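# Move one bottle from the cabinet to the bench

## Task

Take a single bottle out of the cabinet and set it upright on the bench, leaving the remaining two bottles inside the cabinet.

## Robot and tools

ROBOT AND FRAME. Two arms, left_arm and right_arm, each ride a carriage on one floor track: left_rail (always the +y one) carries left_arm, right_rail carries right_arm. The names do not match image sides. All positions use one frame fixed to the table, in metres. The table top is z = 0 and +z is up. +x is the direction the arms face, +y is to their left. The track runs along y at x = 0, with y = 0 at its middle, and the table starts at x = 0.17. Each arm base sits at x = 0, y = its carriage position_m, z = 0.04, facing +x. left_arm's fingers are rigid. right_arm's fingers can fold: only a grip on the outer quarter of the pads (toward the tips) squeezes as commanded. Nearer the palm, narrow parts may slip, and tips pushed onto a surface fold easily.

execute_actions. Arguments: actions (a list holding one action, or empty) and cameras (names, ["all"], or []). An empty list sends nothing and returns all camera images. An action may hold rows, steps, until, and left_rail or right_rail commands. rows is a table of 1 to 15 rows, each used for one 1/30 s control step. Every row is one flat list of 18 numbers in [-1, 1] covering both arms: left_arm's 6 joint numbers (shoulder pan, shoulder lift, elbow, wrist 1, wrist 2, wrist 3), then its gripper position, force_limit, speed, then the same nine for right_arm. Joint numbers are offsets, scaled, from the Joint targets shown at the start of the call (not from the previous row): 1.0 equals 1.481 rad for pan and lift and 2.222 rad for the other four. Zeros keep an arm where it is commanded; repeating an offset in a new call moves it further. Gripper numbers are absolute commands: position +1 is fully open (140 mm), pads touch near -0.8, -1 closes until blocked. force_limit sets squeeze (about 14 N at -1 up to 58 N at +1 for a slow close); speed sets finger speed (about 30 mm/s at -1, 250 at +1). Faster closes grip harder. To leave a gripper unchanged, resend its last three numbers. steps is 1 to 450 (default 15), at least the number of rows; after the last row each arm keeps heading to that row's target. until ends the action early on rail conditions such as {"left_rail": {"position_status": ["!=", "moving"]}}, or {"all": {"status": "ended"}}; numbers need a comparison.

RAILS. Send {"left_rail": {"position_m": y}} with an absolute y (left_rail -0.8 to 1.5 m, right_rail -1.5 to 0.8 m), plus optional speed_m_s (0.01 to 1) and acceleration_factor (0.1 to 1), or {"stop": true}. Then run an action with until on that rail until it is not moving. Keep carriages about 0.78 m apart or more. Let a carriage arrive before placing its gripper.

move. target is one 18-number row or a list of up to 15 rows, laid out and scaled exactly as above; every row is an offset from the same Joint targets at the call start, not from the previous row. speed is rad/s for the joint with farthest to go, 0.01 to 3.14, default 0.5 (one value or one per target). blend, in rad, rounds corners in a list; 0 stops at each. stop_force (4 to 120 N, both arms) halts an arm's path when its wrist sensor feels that much push; use a low speed when touching, and omit it when moving away from contact. zero (true by default) re-zeroes before the move. blocking=false returns early; then use wait or stop before sending more. The result adds a move: line (done, off_target, held, fault, moving).

Other tools: wait(seconds 0 to 10) lets things run; stop brakes a running move (rails need their own stop); zoom_image(camera, region [x0,y0,x1,y1] in pixels, at most 504 by 504) enlarges the newest image of cam_high, cam_low, cam_front, cam_side, cam_left_wrist or cam_right_wrist (each 896x504); zero_wrist_force(arm) tares that wrist sensor; finished_scene(scene) ends the scene for good, so only call it once the bottle stands on the bench by itself.

RESULTS. Joint positions and Joint targets list per arm the rail (m) then the six joints (rad); velocities likewise. end_effector_position is the point between closed pads; the tips reach about 33 mm further along the gripper's +z axis, and fingers close along its y axis. Orientation is quat wxyz. object_status: 0 moving, 1 blocked while opening, 2 blocked while closing (likely holding), 3 reached target or pads met. position_measured is in counts (3 open, 139 about 60 mm, 230 pads touching). Wrist force and torque are in the gripper's own axes. "joint sent to its limit" and "joint command not followed" mean a command was clipped. Rail position_status reads moving, done, contact_stop, time_out, stopped or stopped_for_...; position_answer not_taken means resend later.

CAUTIONS. Never let anything fall off the table, onto the track or the metal strip. Avoid slamming, dropping, or releasing a moving bottle; set it down gently and upright. A force near 150 N on an arm or torque at a joint limit (wrist joints 49.6 N m, elbow 138) halts that arm for 10 s. Do not let the arms or grippers touch each other. Stiff arms: commanding even slightly past a firm surface can fault. Motors heat when holding loads or stretched out; at 85 C the arm brakes for 30 s or more. Large moves may need several calls, since joint speed is capped.

Each tool is called after "Request:" by a JSON object that holds its "fn" and its "kwargs", one argument or row to a line.

## Session

Request:
{"fn": "execute_actions", "kwargs": {
  "actions": []
}}

Scene clock: 0.00 s.
left_arm: end_effector_position=(+0.3563, +1.0657, +0.5790) position_measured=3 object_status=3 end_effector_quat_wxyz=(+0.000, +0.000, +1.000, +0.000) | right_arm: end_effector_position=(+0.3563, -0.9840, +0.5790) position_measured=3 object_status=3 end_effector_quat_wxyz=(+0.000, +0.000, +1.000, +0.000)
Joint positions: left_arm=[0.987 -0.28 -2.157 1.821 -1.235 -1.571 -0.28] | right_arm=[-1.063 -0.281 -2.157 1.821 -1.235 -1.571 -0.28]
Joint velocities: within noise
Joint torques (N m): no reading
Motor temperatures (°C): left_arm=[27 30 32 38 34 33] | right_arm=[27 29 30 34 30 37]
Wrist force (N): no reading
Wrist torque (N m): no reading
Wrist force, peak (N): no reading
Joint targets: left_arm=[0.987 -0.280 -2.157 1.821 -1.235 -1.571 -0.280] | right_arm=[-1.063 -0.281 -2.157 1.821 -1.235 -1.571 -0.280]
Tool commands: left_gripper/position=+1.0 left_gripper/force_limit=+1.0 left_gripper/speed=+1.0 right_gripper/position=+1.0 right_gripper/force_limit=+1.0 right_gripper/speed=+1.0
left_rail: position_m=0.987 position_status=done
right_rail: position_m=-1.063 position_status=done

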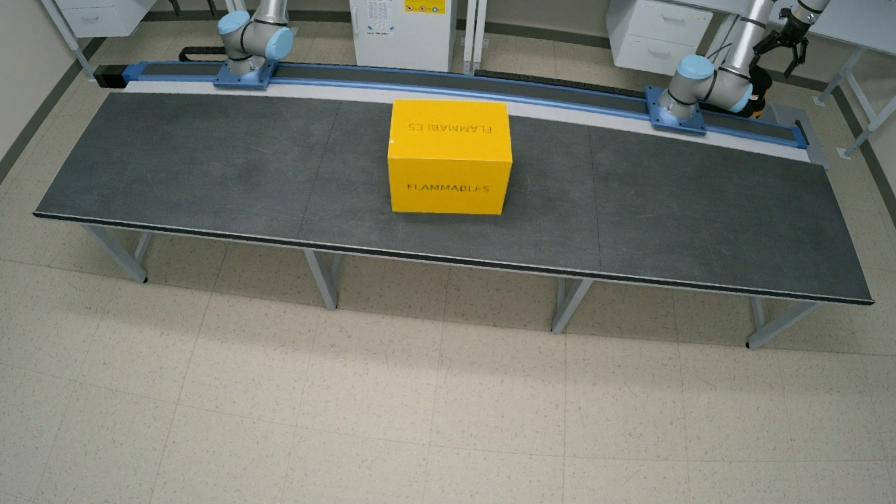

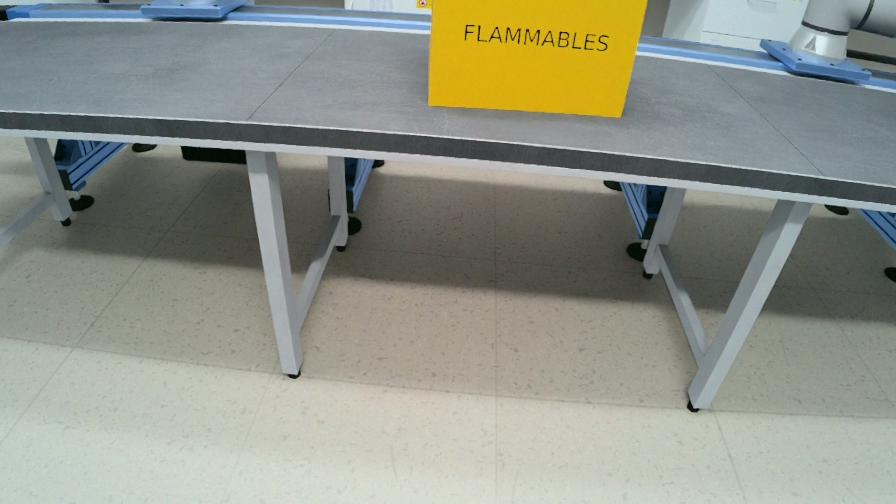

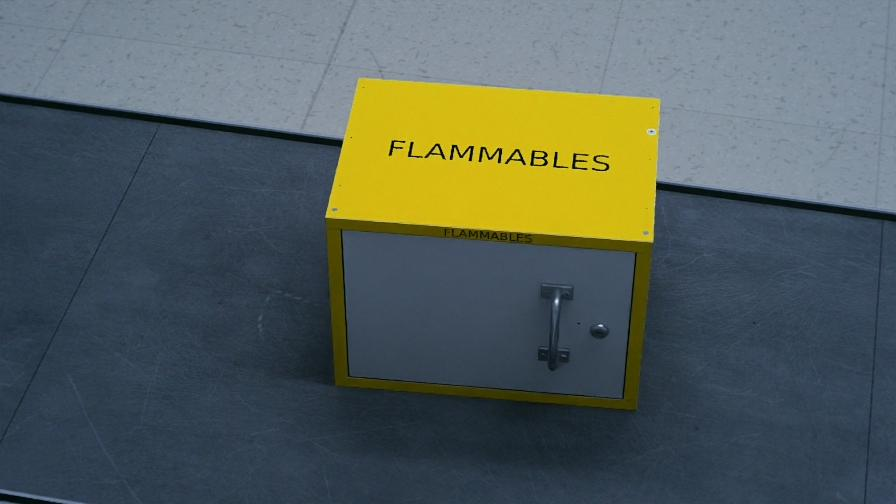

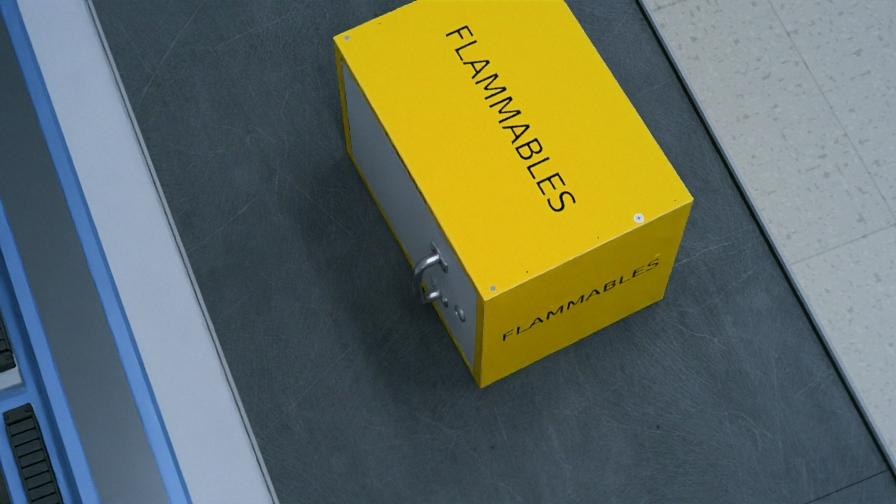

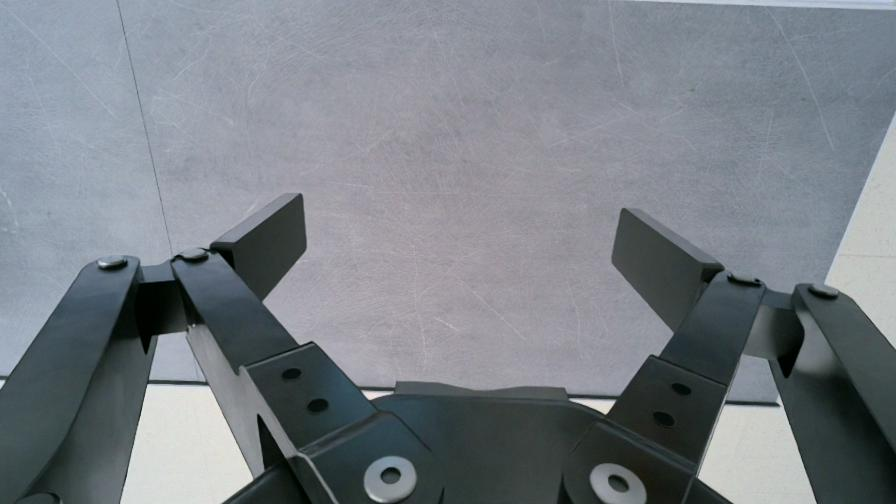

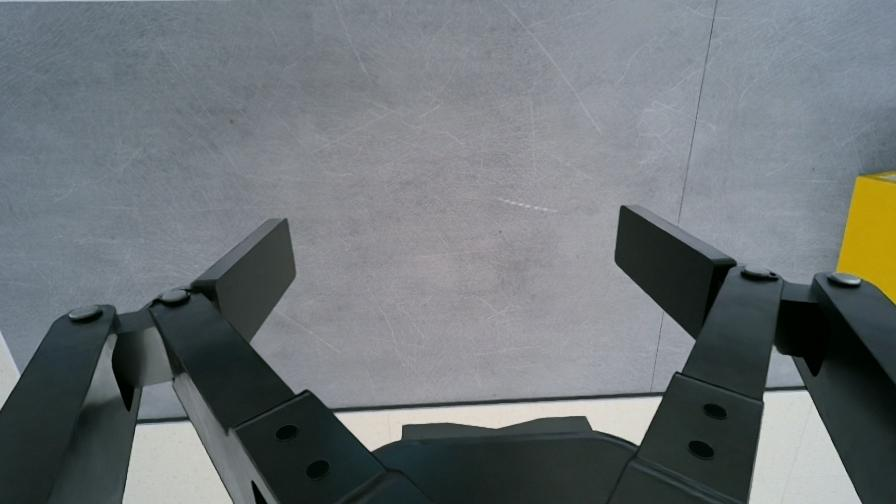

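Request:
{"fn": "move", "kwargs": {
  "target": [0,0,0,0,0,0,1,1,1,0.3,0,0,0,0.98,0,1,1,1],
  "speed": 1.2
}}

Request:
{"fn": "move", "kwargs": {
  "target": [0,0,0,0,0,0,1,1,1,0.7,0.5726,0.2363,0.0891,0.974,0.126,1,1,1],
  "speed": 1.0
}}

Request:
{"fn": "execute_actions", "kwargs": {
  "actions": [
    {"right_rail":{"position_m":-0.63,"speed_m_s":0.4},"steps":150,"until":{"right_rail":{"position_status":["!=","moving"]}}}
  ],
  "cameras": ["cam_right_wrist","cam_front","cam_side"]
}}

Scene clock: 10.93 s.
left_arm: end_effector_position=(+0.3563, +1.0657, +0.5790) position_measured=3 object_status=3 end_effector_quat_wxyz=(+0.000, +0.000, +1.000, +0.000) | right_arm: end_effector_position=(+0.2423, -0.5624, +1.1137) position_measured=3 object_status=3 end_effector_quat_wxyz=(+0.052, -0.102, +0.452, +0.884)
Joint positions: left_arm=[0.987 -0.28 -2.157 1.821 -1.235 -1.571 -0.28] | right_arm=[-1.063 0.164 -2.157 1.821 -1.235 0.606 -0.28]
Joint torques (N m): left_arm=[1.51 -2.81 -52.18 -4.82 -0.39 0.09] | right_arm=[15.97 -4.48 -50.43 -4.79 3.95 0.24]
Wrist force (N): left_arm=[-0.5 0.2 0.6] | right_arm=[1.1 0.8 -7.0]
Wrist torque (N m): left_arm=[0.05 0.12 0.00] | right_arm=[0.11 -0.28 0.32]
Wrist force, peak (N): left_arm=[-0.3 0.7 0.4] | right_arm=[0.7 1.2 -7.4]
Joint targets: left_arm=[0.987 -0.280 -2.157 1.821 -1.235 -1.571 -0.280] | right_arm=[-1.063 0.164 -2.157 1.821 -1.235 0.607 -0.280]
left_rail: position_m=0.987 position_status=done
right_rail: position_m=-1.063 position_status=done
move: done

Scene clock: 13.87 s.
left_arm: end_effector_position=(+0.3563, +1.0657, +0.5790) position_measured=3 object_status=3 end_effector_quat_wxyz=(+0.000, +0.000, +1.000, +0.000) | right_arm: end_effector_position=(+0.4045, -0.5134, +0.2914) position_measured=3 object_status=3 end_effector_quat_wxyz=(-0.082, +0.674, +0.005, +0.734)
Joint positions: left_arm=[0.987 -0.28 -2.157 1.821 -1.235 -1.571 -0.28] | right_arm=[-1.063 1.092 -1.397 2.292 -1.057 2.538 -0.029]
Joint torques (N m): left_arm=[-1.02 -3.42 -52.48 -5.29 -0.39 0.22] | right_arm=[-13.4 -70.06 -45.46 -5.19 -2.26 -3.73]
Wrist force (N): left_arm=[-0.3 0.4 0.0] | right_arm=[-1.6 -0.6 -3.1]
Wrist torque (N m): left_arm=[0.11 0.08 0.00] | right_arm=[-0.16 0.13 0.19]
Wrist force, peak (N): left_arm=[0.3 0.6 -0.5] | right_arm=[-18.7 7.3 -19.6]
Joint targets: left_arm=[0.987 -0.280 -2.157 1.821 -1.235 -1.571 -0.280] | right_arm=[-1.063 1.092 -1.397 2.292 -1.057 2.538 -0.029]
left_rail: position_m=0.987 position_status=done
right_rail: position_m=-1.063 position_status=done
move: held (right_arm; a check stopped the path); limits=held; right_arm: the wrist 2 is farthest, 0.233 rad from its target
joint command not followed: on one or more control steps a check withheld the commanded joint targets of the right arm, and it was not sent them on those steps.
cause: the commanded joint targets, or the way to them, would bring two parts of the arm too close to each other (its gripper and another part of the arm, with joints 5 (wrist 1) to 7 (wrist 3) between them, 19 mm apart when it was first held).

Scene clock: 15.70 s.
left_arm: end_effector_position=(+0.3563, +1.0657, +0.5790) position_measured=3 object_status=3 end_effector_quat_wxyz=(+0.000, +0.000, +1.000, +0.000) | right_arm: end_effector_position=(+0.4046, -0.0808, +0.2915) position_measured=3 object_status=3 end_effector_quat_wxyz=(-0.083, +0.674, +0.005, +0.734)
Joint positions: left_arm=[0.987 -0.28 -2.157 1.821 -1.235 -1.571 -0.28] | right_arm=[-0.63 1.092 -1.397 2.292 -1.057 2.538 -0.029]
Joint torques (N m): left_arm=[-0.81 -0.27 -53.02 -4.85 -0.44 -0.08] | right_arm=[-7.11 -54.2 -25.92 -3.12 1.11 -3.7]
Wrist force (N): left_arm=[0.0 0.1 -0.1] | right_arm=[-2.1 -0.7 -3.1]
Wrist torque (N m): left_arm=[0.02 0.01 0.00] | right_arm=[-0.16 0.24 0.19]
Wrist force, peak (N): left_arm=[-0.2 0.8 0.6] | right_arm=[-2.1 -2.6 -3.0]
Joint targets: left_arm=[0.987 -0.280 -2.157 1.821 -1.235 -1.571 -0.280] | right_arm=[-0.630 1.092 -1.397 2.292 -1.057 2.538 -0.029]
Tool commands: left_gripper/position=+1.0 left_gripper/force_limit=+1.0 left_gripper/speed=+1.0 right_gripper/position=+1.0 right_gripper/force_limit=+1.0 right_gripper/speed=+1.0
left_rail: position_m=0.987 position_status=done
right_rail: position_m=-0.630 speed_m_s=0.40 position_status=done
Images, in order (width x height): cam_front 896x504, cam_side 896x504, cam_right_wrist 896x504.

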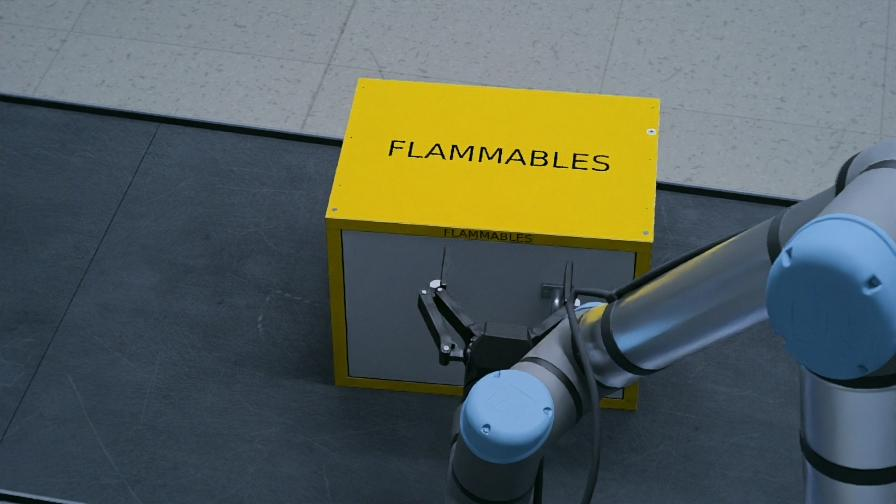

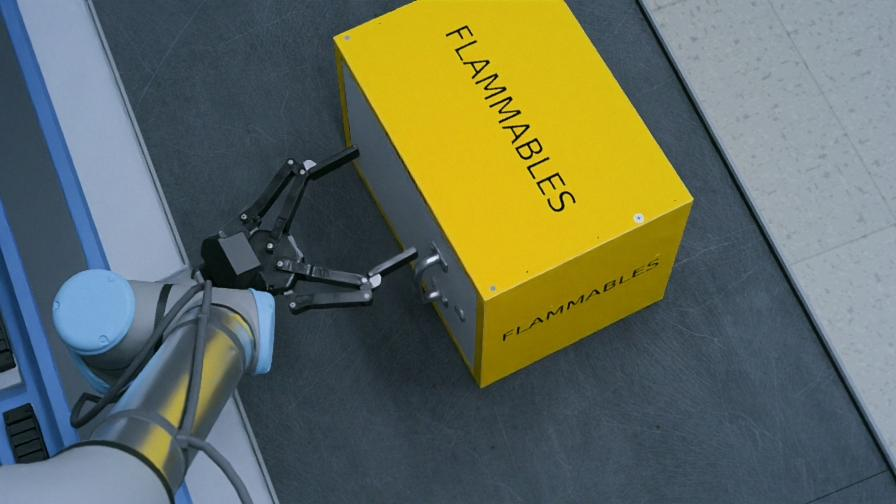

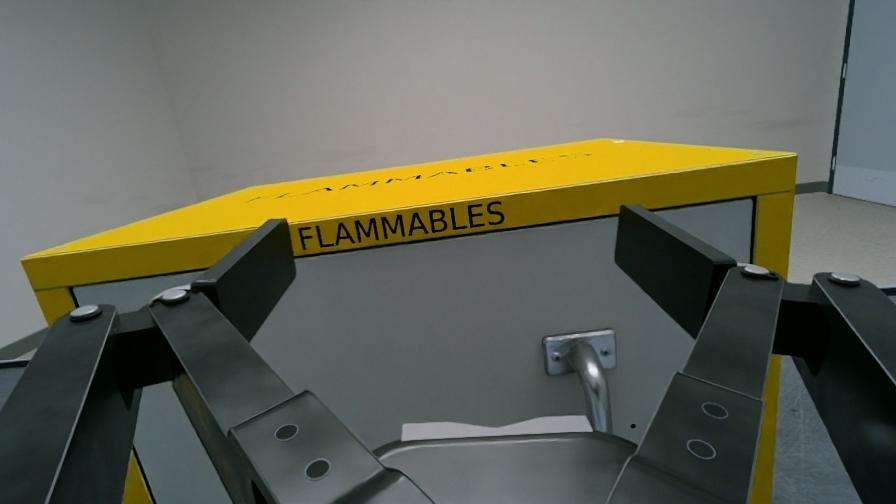

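Request:
{"fn": "move", "kwargs": {
  "target": [
    [0,0,0,0,0,0,1,1,1,0,-0.4,0,0,0,0,1,1,1],
    [0,0,0,0,0,0,1,1,1,-0.2,-0.4,-0.1,-0.096,-0.92,0.1,1,1,1]
  ],
  "speed": 1.2,
  "blend": 0.2
}}

Request:
{"fn": "execute_actions", "kwargs": {
  "actions": [
    {"right_rail":{"position_m":-0.5},"steps":150,"until":{"right_rail":{"position_status":["!=","moving"]}}}
  ]
}}

Scene clock: 21.37 s.
left_arm: end_effector_position=(+0.3563, +1.0657, +0.5790) position_measured=3 object_status=3 end_effector_quat_wxyz=(+0.000, +0.000, +1.000, +0.000) | right_arm: end_effector_position=(+0.0053, +0.0530, +0.8403) position_measured=3 object_status=3 end_effector_quat_wxyz=(-0.485, +0.005, +0.529, +0.696)
Joint positions: left_arm=[0.987 -0.28 -2.157 1.821 -1.235 -1.571 -0.28] | right_arm=[-0.63 0.796 -1.99 2.069 -1.271 0.494 0.193]
Joint torques (N m): left_arm=[1.81 -1.67 -52.45 -4.72 -0.48 0.54] | right_arm=[-13.72 -35.24 -65.38 -7.83 0.65 3.87]
Wrist force (N): left_arm=[-0.4 0.0 0.3] | right_arm=[-0.7 -0.1 -5.3]
Wrist torque (N m): left_arm=[0.01 0.09 0.00] | right_arm=[-0.11 0.03 0.18]
Wrist force, peak (N): left_arm=[0.1 0.5 0.7] | right_arm=[-5.6 -1.0 -3.5]
Joint targets: left_arm=[0.987 -0.280 -2.157 1.821 -1.235 -1.571 -0.280] | right_arm=[-0.630 0.796 -1.990 2.069 -1.271 0.494 0.193]
left_rail: position_m=0.987 position_status=done
right_rail: position_m=-0.630 speed_m_s=0.40 position_status=done
move: done

Scene clock: 22.43 s.
left_arm: end_effector_position=(+0.3563, +1.0657, +0.5790) position_measured=3 object_status=3 end_effector_quat_wxyz=(+0.000, +0.000, +1.000, +0.000) | right_arm: end_effector_position=(+0.0053, +0.1830, +0.8403) position_measured=3 object_status=3 end_effector_quat_wxyz=(-0.485, +0.005, +0.529, +0.696)
Joint positions: left_arm=[0.987 -0.28 -2.157 1.821 -1.235 -1.571 -0.28] | right_arm=[-0.5 0.796 -1.99 2.069 -1.271 0.494 0.193]
Joint torques (N m): left_arm=[0.56 -0.41 -51.62 -5.02 -0.61 0.25] | right_arm=[-7.31 -5.32 -62.43 -6.72 1.47 4.01]
Wrist force (N): left_arm=[0.2 0.2 0.2] | right_arm=[-0.4 -0.6 -6.4]
Wrist torque (N m): left_arm=[0.06 -0.03 0.00] | right_arm=[-0.22 -0.02 0.18]
Wrist force, peak (N): left_arm=[0.0 0.8 0.6] | right_arm=[1.7 -0.5 -7.8]
Joint targets: left_arm=[0.987 -0.280 -2.157 1.821 -1.235 -1.571 -0.280] | right_arm=[-0.500 0.796 -1.990 2.069 -1.271 0.494 0.193]
Tool commands: left_gripper/position=+1.0 left_gripper/force_limit=+1.0 left_gripper/speed=+1.0 right_gripper/position=+1.0 right_gripper/force_limit=+1.0 right_gripper/speed=+1.0
left_rail: position_m=0.987 position_status=done
right_rail: position_m=-0.500 speed_m_s=0.40 position_status=done

Request:
{"fn": "move", "kwargs": {
  "target": [0,0,0,0,0,0,1,1,1,-0.269,0.0277,-0.094,-0.095,-0.9293,0.0923,1,1,1],
  "speed": 1.2,
  "cameras": ["cam_right_wrist","cam_front","cam_side"]
}}

Scene clock: 25.47 s.
left_arm: end_effector_position=(+0.3563, +1.0657, +0.5790) position_measured=3 object_status=3 end_effector_quat_wxyz=(+0.000, +0.000, +1.000, +0.000) | right_arm: end_effector_position=(+0.3593, -0.1603, +0.4997) position_measured=3 object_status=3 end_effector_quat_wxyz=(+0.000, +0.000, +1.000, +0.000)
Joint positions: left_arm=[0.987 -0.28 -2.157 1.821 -1.235 -1.571 -0.28] | right_arm=[-0.5 0.398 -1.949 1.861 -1.482 -1.571 0.398]
Joint torques (N m): left_arm=[0.71 -0.26 -52.58 -4.97 -0.42 0.27] | right_arm=[-16.2 -6.72 -65.57 -7.66 -1.57 3.89]
Wrist force (N): left_arm=[-0.1 0.2 0.4] | right_arm=[-0.6 0.1 -0.1]
Wrist torque (N m): left_arm=[0.05 0.04 0.00] | right_arm=[0.01 0.15 -0.02]
Wrist force, peak (N): left_arm=[-0.1 1.0 0.0] | right_arm=[-0.2 -0.6 -6.4]
Joint targets: left_arm=[0.987 -0.280 -2.157 1.821 -1.235 -1.571 -0.280] | right_arm=[-0.500 0.398 -1.949 1.861 -1.482 -1.571 0.398]
left_rail: position_m=0.987 position_status=done
right_rail: position_m=-0.500 speed_m_s=0.40 position_status=done
move: done
Images, in order (width x height): cam_front 896x504, cam_side 896x504, cam_right_wrist 896x504.

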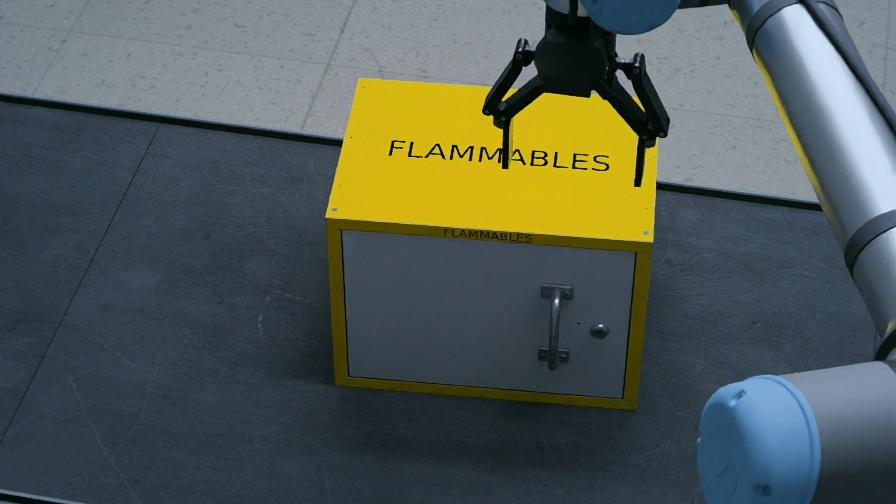

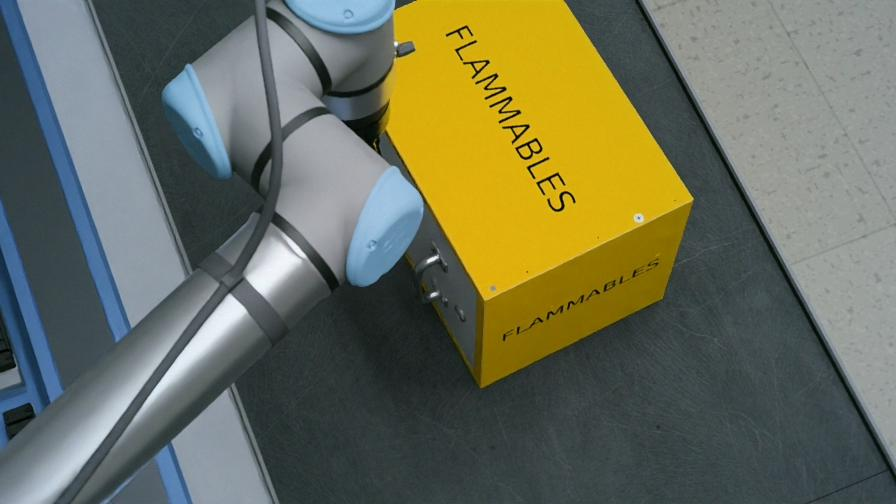

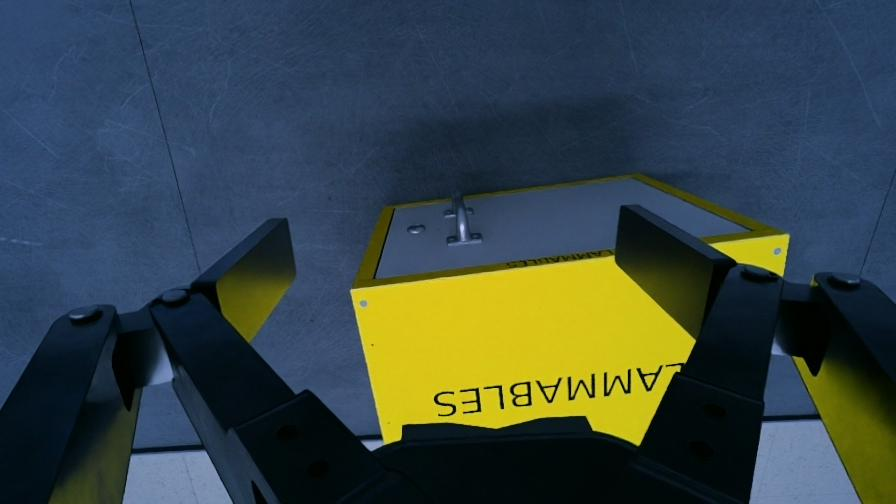

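Request:
{"fn": "move", "kwargs": {
  "target": [0,0,0,0,0,0,1,1,1,0,0.0236,0.149,-0.1652,0,0,1,1,1],
  "speed": 0.4,
  "cameras": ["cam_right_wrist","cam_front","cam_side"]
}}

Scene clock: 32.47 s.
left_arm: end_effector_position=(+0.3563, +1.0657, +0.5790) position_measured=3 object_status=3 end_effector_quat_wxyz=(+0.000, +0.000, +1.000, +0.000) | right_arm: end_effector_position=(+0.3600, -0.1601, +0.3004) position_measured=3 object_status=3 end_effector_quat_wxyz=(+0.000, +0.000, +1.000, +0.000)
Joint positions: left_arm=[0.987 -0.28 -2.157 1.821 -1.235 -1.571 -0.28] | right_arm=[-0.5 0.398 -1.914 2.191 -1.849 -1.571 0.398]
Joint torques (N m): left_arm=[-0.86 -2.14 -53.05 -5.21 -0.65 0.25] | right_arm=[-13.54 -9.83 -40.81 -7.11 -1.47 3.66]
Wrist force (N): left_arm=[0.0 0.1 -0.1] | right_arm=[-0.1 0.0 -0.4]
Wrist torque (N m): left_arm=[0.04 -0.01 0.00] | right_arm=[-0.02 -0.04 0.00]
Wrist force, peak (N): left_arm=[0.1 0.6 0.7] | right_arm=[-1.0 -0.6 -2.4]
Joint targets: left_arm=[0.987 -0.280 -2.157 1.821 -1.235 -1.571 -0.280] | right_arm=[-0.500 0.398 -1.914 2.192 -1.849 -1.571 0.398]
left_rail: position_m=0.987 position_status=done
right_rail: position_m=-0.500 speed_m_s=0.40 position_status=done
move: done
Images, in order (width x height): cam_front 896x504, cam_side 896x504, cam_right_wrist 896x504.

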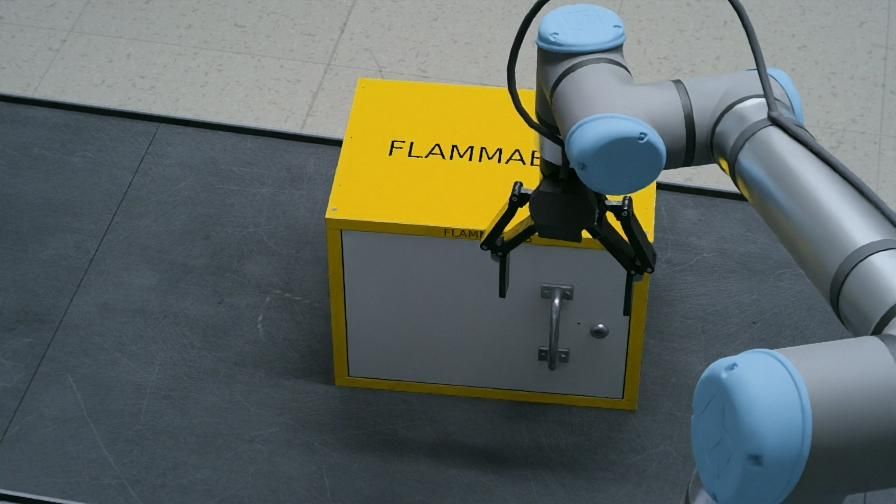

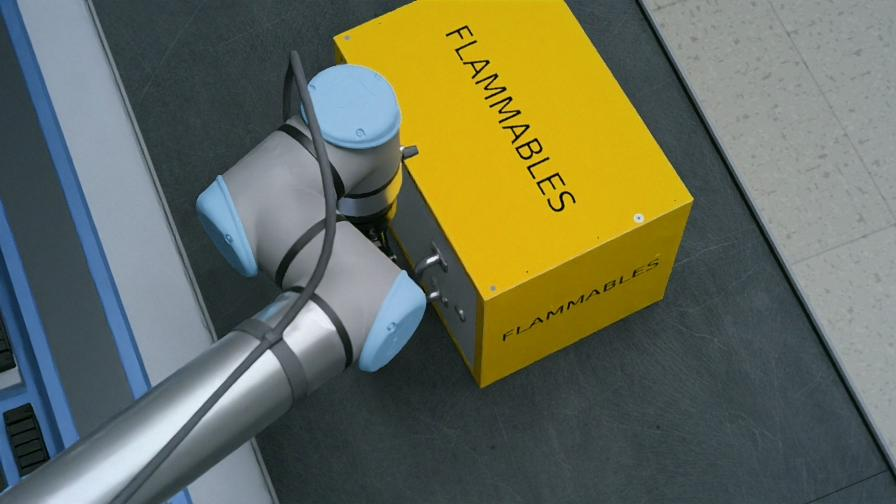

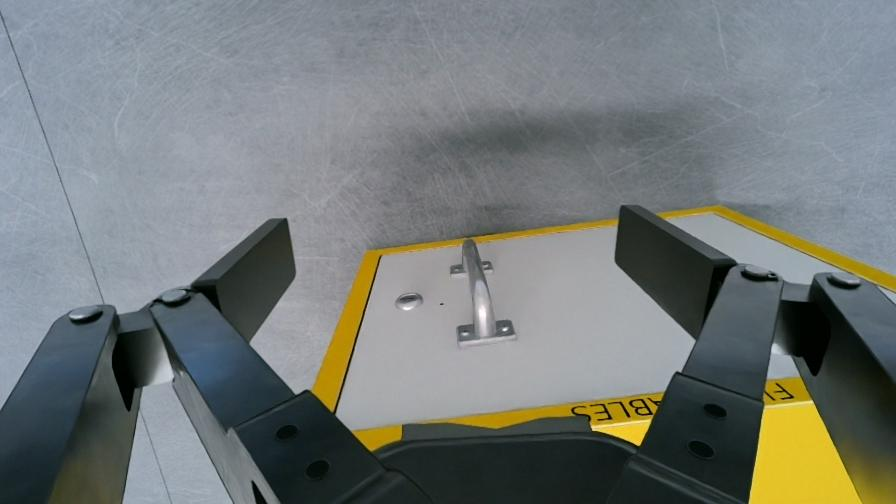

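Request:
{"fn": "move", "kwargs": {
  "target": [
    [0,0,0,0,0,0,1,1,1,0.0193,0.0689,0.0549,-0.1008,0,-0.032,1,1,1],
    [0,0,0,0,0,0,1,1,1,-0.0101,0.1236,0.0275,-0.1098,0,-0.0518,1,1,1]
  ],
  "speed": 0.15,
  "stop_force": 15,
  "cameras": ["cam_right_wrist","cam_front","cam_side"]
}}

Scene clock: 38.13 s.
left_arm: end_effector_position=(+0.3563, +1.0657, +0.5790) position_measured=3 object_status=3 end_effector_quat_wxyz=(+0.000, +0.000, +1.000, +0.000) | right_arm: end_effector_position=(+0.4153, -0.1453, +0.1999) position_measured=3 object_status=3 end_effector_quat_wxyz=(+0.000, -0.050, +0.999, +0.000)
Joint positions: left_arm=[0.987 -0.28 -2.157 1.821 -1.235 -1.571 -0.28] | right_arm=[-0.5 0.383 -1.73 2.253 -2.093 -1.571 0.283]
Joint torques (N m): left_arm=[2.46 -1.01 -52.46 -5.08 -0.38 -0.03] | right_arm=[-15.2 -21.6 -58.61 -7.68 -0.97 -3.64]
Wrist force (N): left_arm=[0.0 0.0 0.2] | right_arm=[-0.6 -0.2 -0.2]
Wrist torque (N m): left_arm=[0.00 0.01 0.00] | right_arm=[-0.09 0.09 0.17]
Wrist force, peak (N): left_arm=[-0.8 0.5 -0.2] | right_arm=[-2.0 -0.3 -0.2]
Joint targets: left_arm=[0.987 -0.280 -2.157 1.821 -1.235 -1.571 -0.280] | right_arm=[-0.500 0.383 -1.730 2.253 -2.093 -1.571 0.283]
left_rail: position_m=0.987 position_status=done
right_rail: position_m=-0.500 speed_m_s=0.40 position_status=done
move: done
Images, in order (width x height): cam_front 896x504, cam_side 896x504, cam_right_wrist 896x504.

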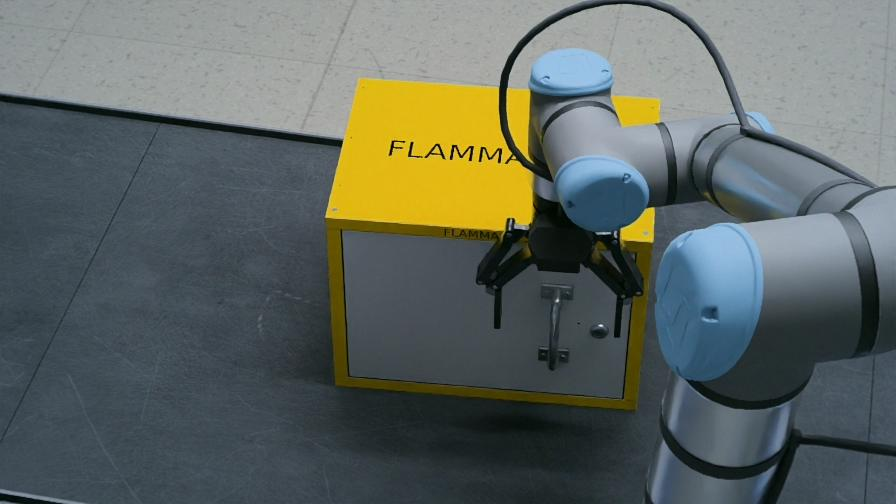

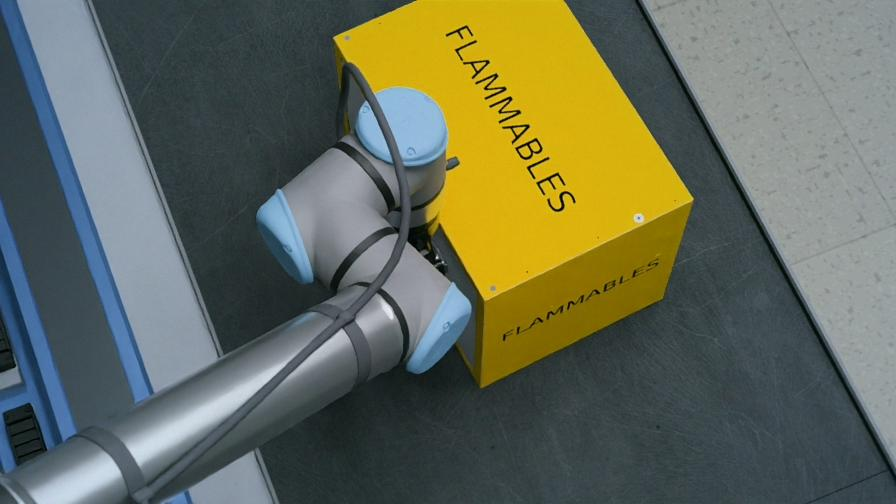

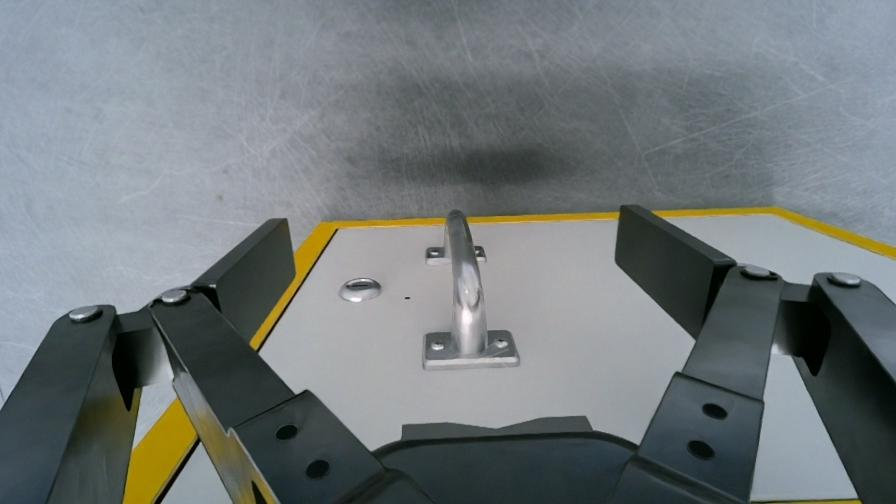

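Request:
{"fn": "move", "kwargs": {
  "target": [0,0,0,0,0,0,1,1,1,-0.0082,0.023,-0.0041,-0.0117,0,-0.0054,1,1,1],
  "speed": 0.1,
  "stop_force": 15,
  "cameras": ["cam_right_wrist"]
}}

Request:
{"fn": "execute_actions", "kwargs": {
  "actions": [
    {"rows":[[0,0,0,0,0,0,1,1,1,0,0,0,0,0,0,-1,-0.1,-1]],"steps":150}
  ],
  "cameras": ["cam_right_wrist","cam_front"]
}}

Scene clock: 40.57 s.
left_arm: end_effector_position=(+0.3563, +1.0657, +0.5790) position_measured=3 object_status=3 end_effector_quat_wxyz=(+0.000, +0.000, +1.000, +0.000) | right_arm: end_effector_position=(+0.4324, -0.1454, +0.1907) position_measured=3 object_status=3 end_effector_quat_wxyz=(+0.000, -0.050, +0.999, +0.000)
Joint positions: left_arm=[0.987 -0.28 -2.157 1.821 -1.235 -1.571 -0.28] | right_arm=[-0.5 0.37 -1.696 2.244 -2.119 -1.571 0.271]
Joint torques (N m): left_arm=[-0.85 -3.45 -51.91 -5 -0.22 0.62] | right_arm=[-15.75 -24.33 -58.5 -7.72 -0.59 -3.68]
Wrist force (N): left_arm=[0.1 0.0 -0.3] | right_arm=[-0.5 -0.1 -0.3]
Wrist torque (N m): left_arm=[0.00 -0.03 0.00] | right_arm=[-0.07 0.08 0.16]
Wrist force, peak (N): left_arm=[0.4 0.8 0.2] | right_arm=[-1.3 -0.2 -0.7]
Joint targets: left_arm=[0.987 -0.280 -2.157 1.821 -1.235 -1.571 -0.280] | right_arm=[-0.500 0.370 -1.696 2.244 -2.119 -1.571 0.271]
left_rail: position_m=0.987 position_status=done
right_rail: position_m=-0.500 speed_m_s=0.40 position_status=done
move: done
Images, in order (width x height): cam_right_wrist 896x504.

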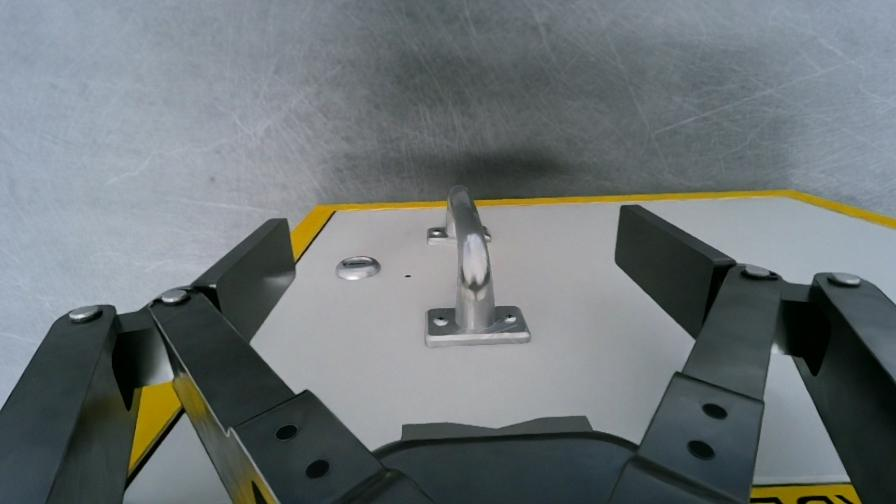

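Scene clock: 45.77 s.
left_arm: end_effector_position=(+0.3563, +1.0657, +0.5790) position_measured=3 object_status=3 end_effector_quat_wxyz=(+0.000, +0.000, +1.000, +0.000) | right_arm: end_effector_position=(+0.4324, -0.1454, +0.1907) position_measured=213 object_status=2 end_effector_quat_wxyz=(+0.000, -0.050, +0.999, +0.000)
Joint positions: left_arm=[0.987 -0.28 -2.157 1.821 -1.235 -1.571 -0.28] | right_arm=[-0.5 0.37 -1.696 2.244 -2.119 -1.571 0.271]
Joint torques (N m): left_arm=[0.12 -4.85 -51.01 -5.18 -1.1 0.17] | right_arm=[-14.72 -29.61 -37.81 -0.19 -2.42 -3.47]
Wrist force (N): left_arm=[-0.2 0.0 0.0] | right_arm=[-2.9 8.9 -3.0]
Wrist torque (N m): left_arm=[0.00 0.06 0.00] | right_arm=[-0.14 0.17 0.12]
Wrist force, peak (N): left_arm=[0.4 0.3 0.7] | right_arm=[-2.4 16.2 1.8]
Joint targets: left_arm=[0.987 -0.280 -2.157 1.821 -1.235 -1.571 -0.280] | right_arm=[-0.500 0.370 -1.696 2.244 -2.119 -1.571 0.271]
left_rail: position_m=0.987 position_status=done
right_rail: position_m=-0.500 speed_m_s=0.40 position_status=done
Images, in order (width x height): cam_front 896x504, cam_right_wrist 896x504.

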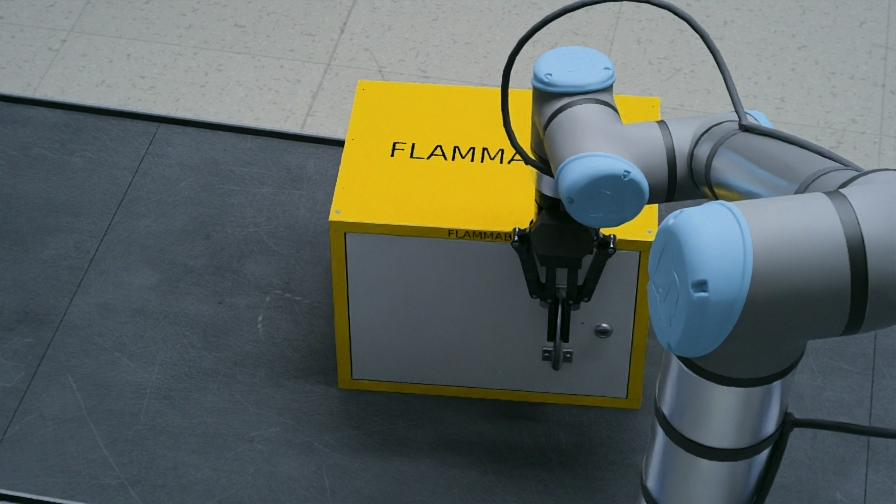

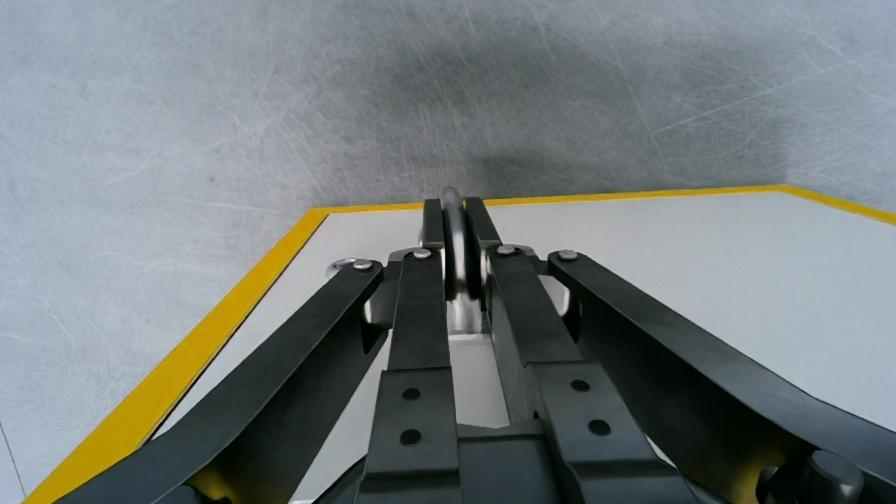

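Request:
{"fn": "move", "kwargs": {
  "target": [0,0,0,0,0,0,1,1,1,0.0309,-0.0446,0.0239,0.0059,0,0.0986,-1,-0.1,-1],
  "speed": 0.08,
  "stop_force": 60,
  "cameras": ["cam_right_wrist","cam_front","cam_high"]
}}

Scene clock: 50.70 s.
left_arm: end_effector_position=(+0.3563, +1.0657, +0.5790) position_measured=3 object_status=3 end_effector_quat_wxyz=(+0.000, +0.000, +1.000, +0.000) | right_arm: end_effector_position=(+0.3826, -0.1406, +0.1906) position_measured=213 object_status=2 end_effector_quat_wxyz=(+0.000, +0.037, +0.999, +0.000)
Joint positions: left_arm=[0.987 -0.28 -2.157 1.821 -1.235 -1.571 -0.28] | right_arm=[-0.5 0.416 -1.762 2.297 -2.106 -1.571 0.49]
Joint torques (N m): left_arm=[-1.22 -3.35 -51.57 -5.18 -0.37 0.19] | right_arm=[12.37 -49.65 -27.83 1.5 -4.76 3.66]
Wrist force (N): left_arm=[-0.3 0.6 0.3] | right_arm=[-5.9 13.6 1.5]
Wrist torque (N m): left_arm=[0.14 0.07 0.00] | right_arm=[-0.37 0.15 0.21]
Wrist force, peak (N): left_arm=[-0.3 0.7 -0.4] | right_arm=[-1.8 -17.1 -5.7]
Joint targets: left_arm=[0.987 -0.280 -2.157 1.821 -1.235 -1.571 -0.280] | right_arm=[-0.500 0.416 -1.762 2.297 -2.106 -1.571 0.490]
left_rail: position_m=0.987 position_status=done
right_rail: position_m=-0.500 speed_m_s=0.40 position_status=done
move: done
Images, in order (width x height): cam_high 896x504, cam_front 896x504, cam_right_wrist 896x504.

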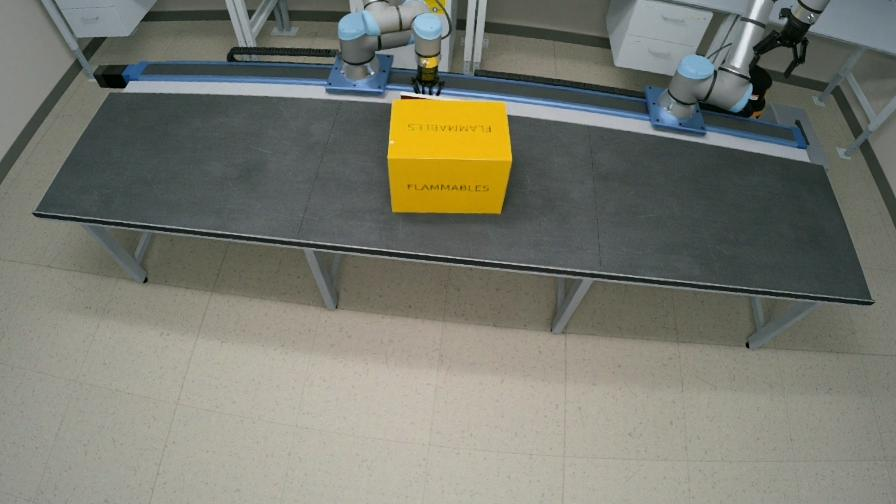

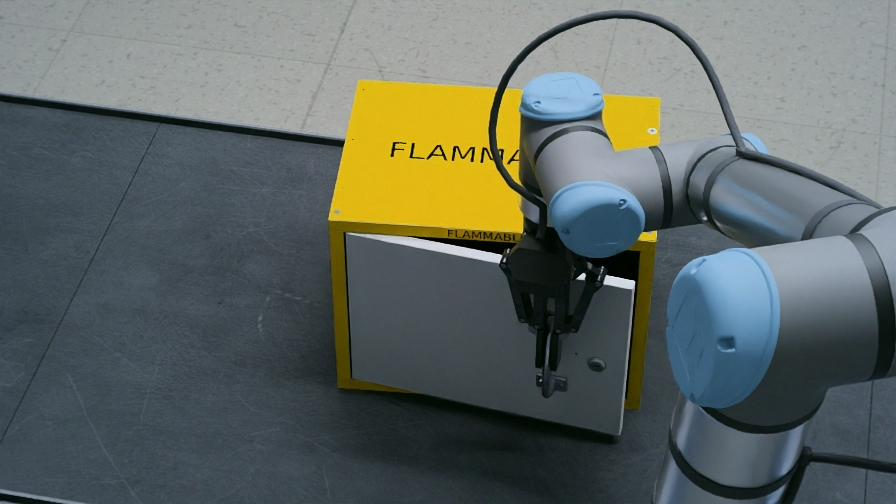

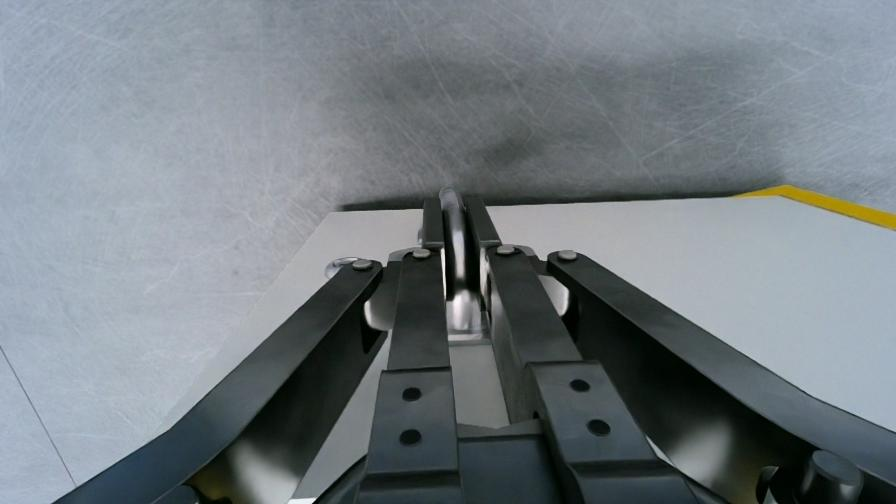

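Request:
{"fn": "move", "kwargs": {
  "target": [
    [0,0,0,0,0,0,1,1,1,0.0732,-0.0446,0.0216,0.0082,0,0.167,-1,-0.1,-1],
    [0,0,0,0,0,0,1,1,1,0.174,-0.0492,0.0237,0.0092,0,0.352,-1,-0.1,-1],
    [0,0,0,0,0,0,1,1,1,0.2805,-0.0117,0.0059,0.0019,0,0.541,-1,-0.1,-1],
    [0,0,0,0,0,0,1,1,1,0.3702,0.0544,-0.0293,-0.0068,0,0.7183,-1,-0.1,-1]
  ],
  "speed": 0.2,
  "blend": 0.05,
  "stop_force": 60,
  "cameras": ["cam_right_wrist","cam_front","cam_side"]
}}

Scene clock: 60.97 s.
left_arm: end_effector_position=(+0.3563, +1.0657, +0.5790) position_measured=3 object_status=3 end_effector_quat_wxyz=(+0.000, +0.000, +1.000, +0.000) | right_arm: end_effector_position=(+0.1643, +0.0424, +0.1905) position_measured=213 object_status=2 end_effector_quat_wxyz=(+0.000, +0.532, +0.847, +0.000)
Joint positions: left_arm=[0.987 -0.28 -2.157 1.821 -1.235 -1.571 -0.28] | right_arm=[-0.5 0.965 -1.682 2.232 -2.121 -1.571 2.086]
Joint torques (N m): left_arm=[1.1 -3.83 -52.66 -5.04 -0.38 0.23] | right_arm=[23.82 -20.45 -45.73 -2.47 4.14 3.58]
Wrist force (N): left_arm=[-0.3 0.3 0.3] | right_arm=[-6.8 15.7 -8.1]
Wrist torque (N m): left_arm=[0.07 0.05 0.00] | right_arm=[-0.78 0.00 0.31]
Wrist force, peak (N): left_arm=[-0.2 0.8 -0.4] | right_arm=[-6.1 11.4 20.9]
Joint targets: left_arm=[0.987 -0.280 -2.157 1.821 -1.235 -1.571 -0.280] | right_arm=[-0.500 0.965 -1.682 2.232 -2.121 -1.571 2.086]
left_rail: position_m=0.987 position_status=done
right_rail: position_m=-0.500 speed_m_s=0.40 position_status=done
move: done
Images, in order (width x height): cam_front 896x504, cam_side 896x504, cam_right_wrist 896x504.

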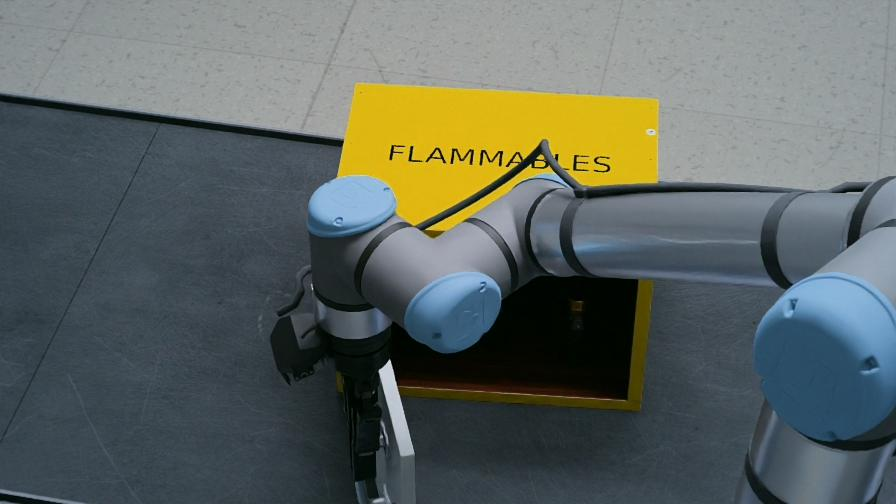

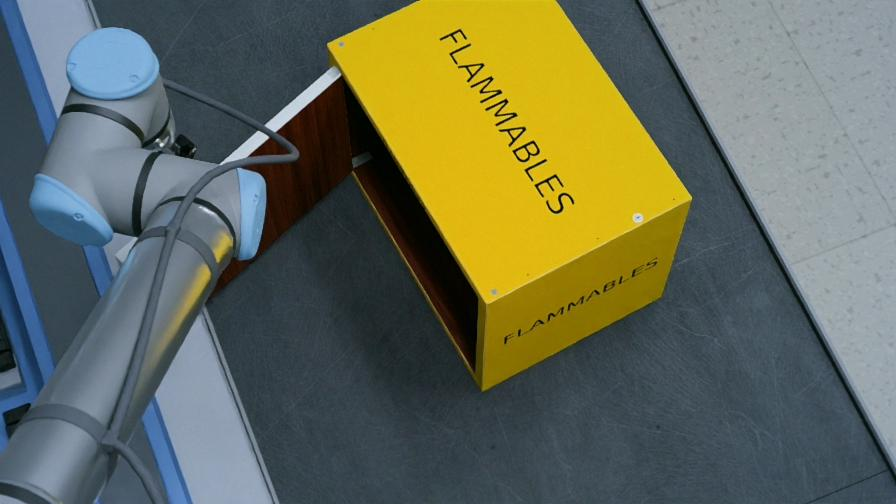

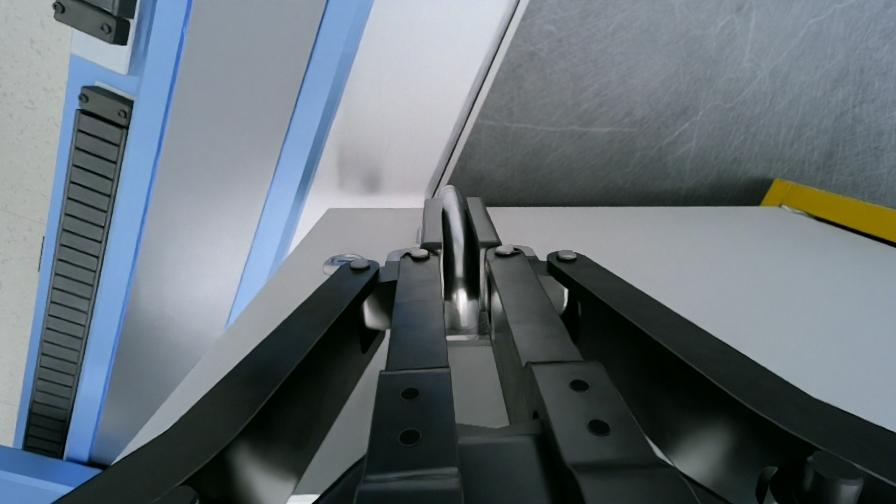

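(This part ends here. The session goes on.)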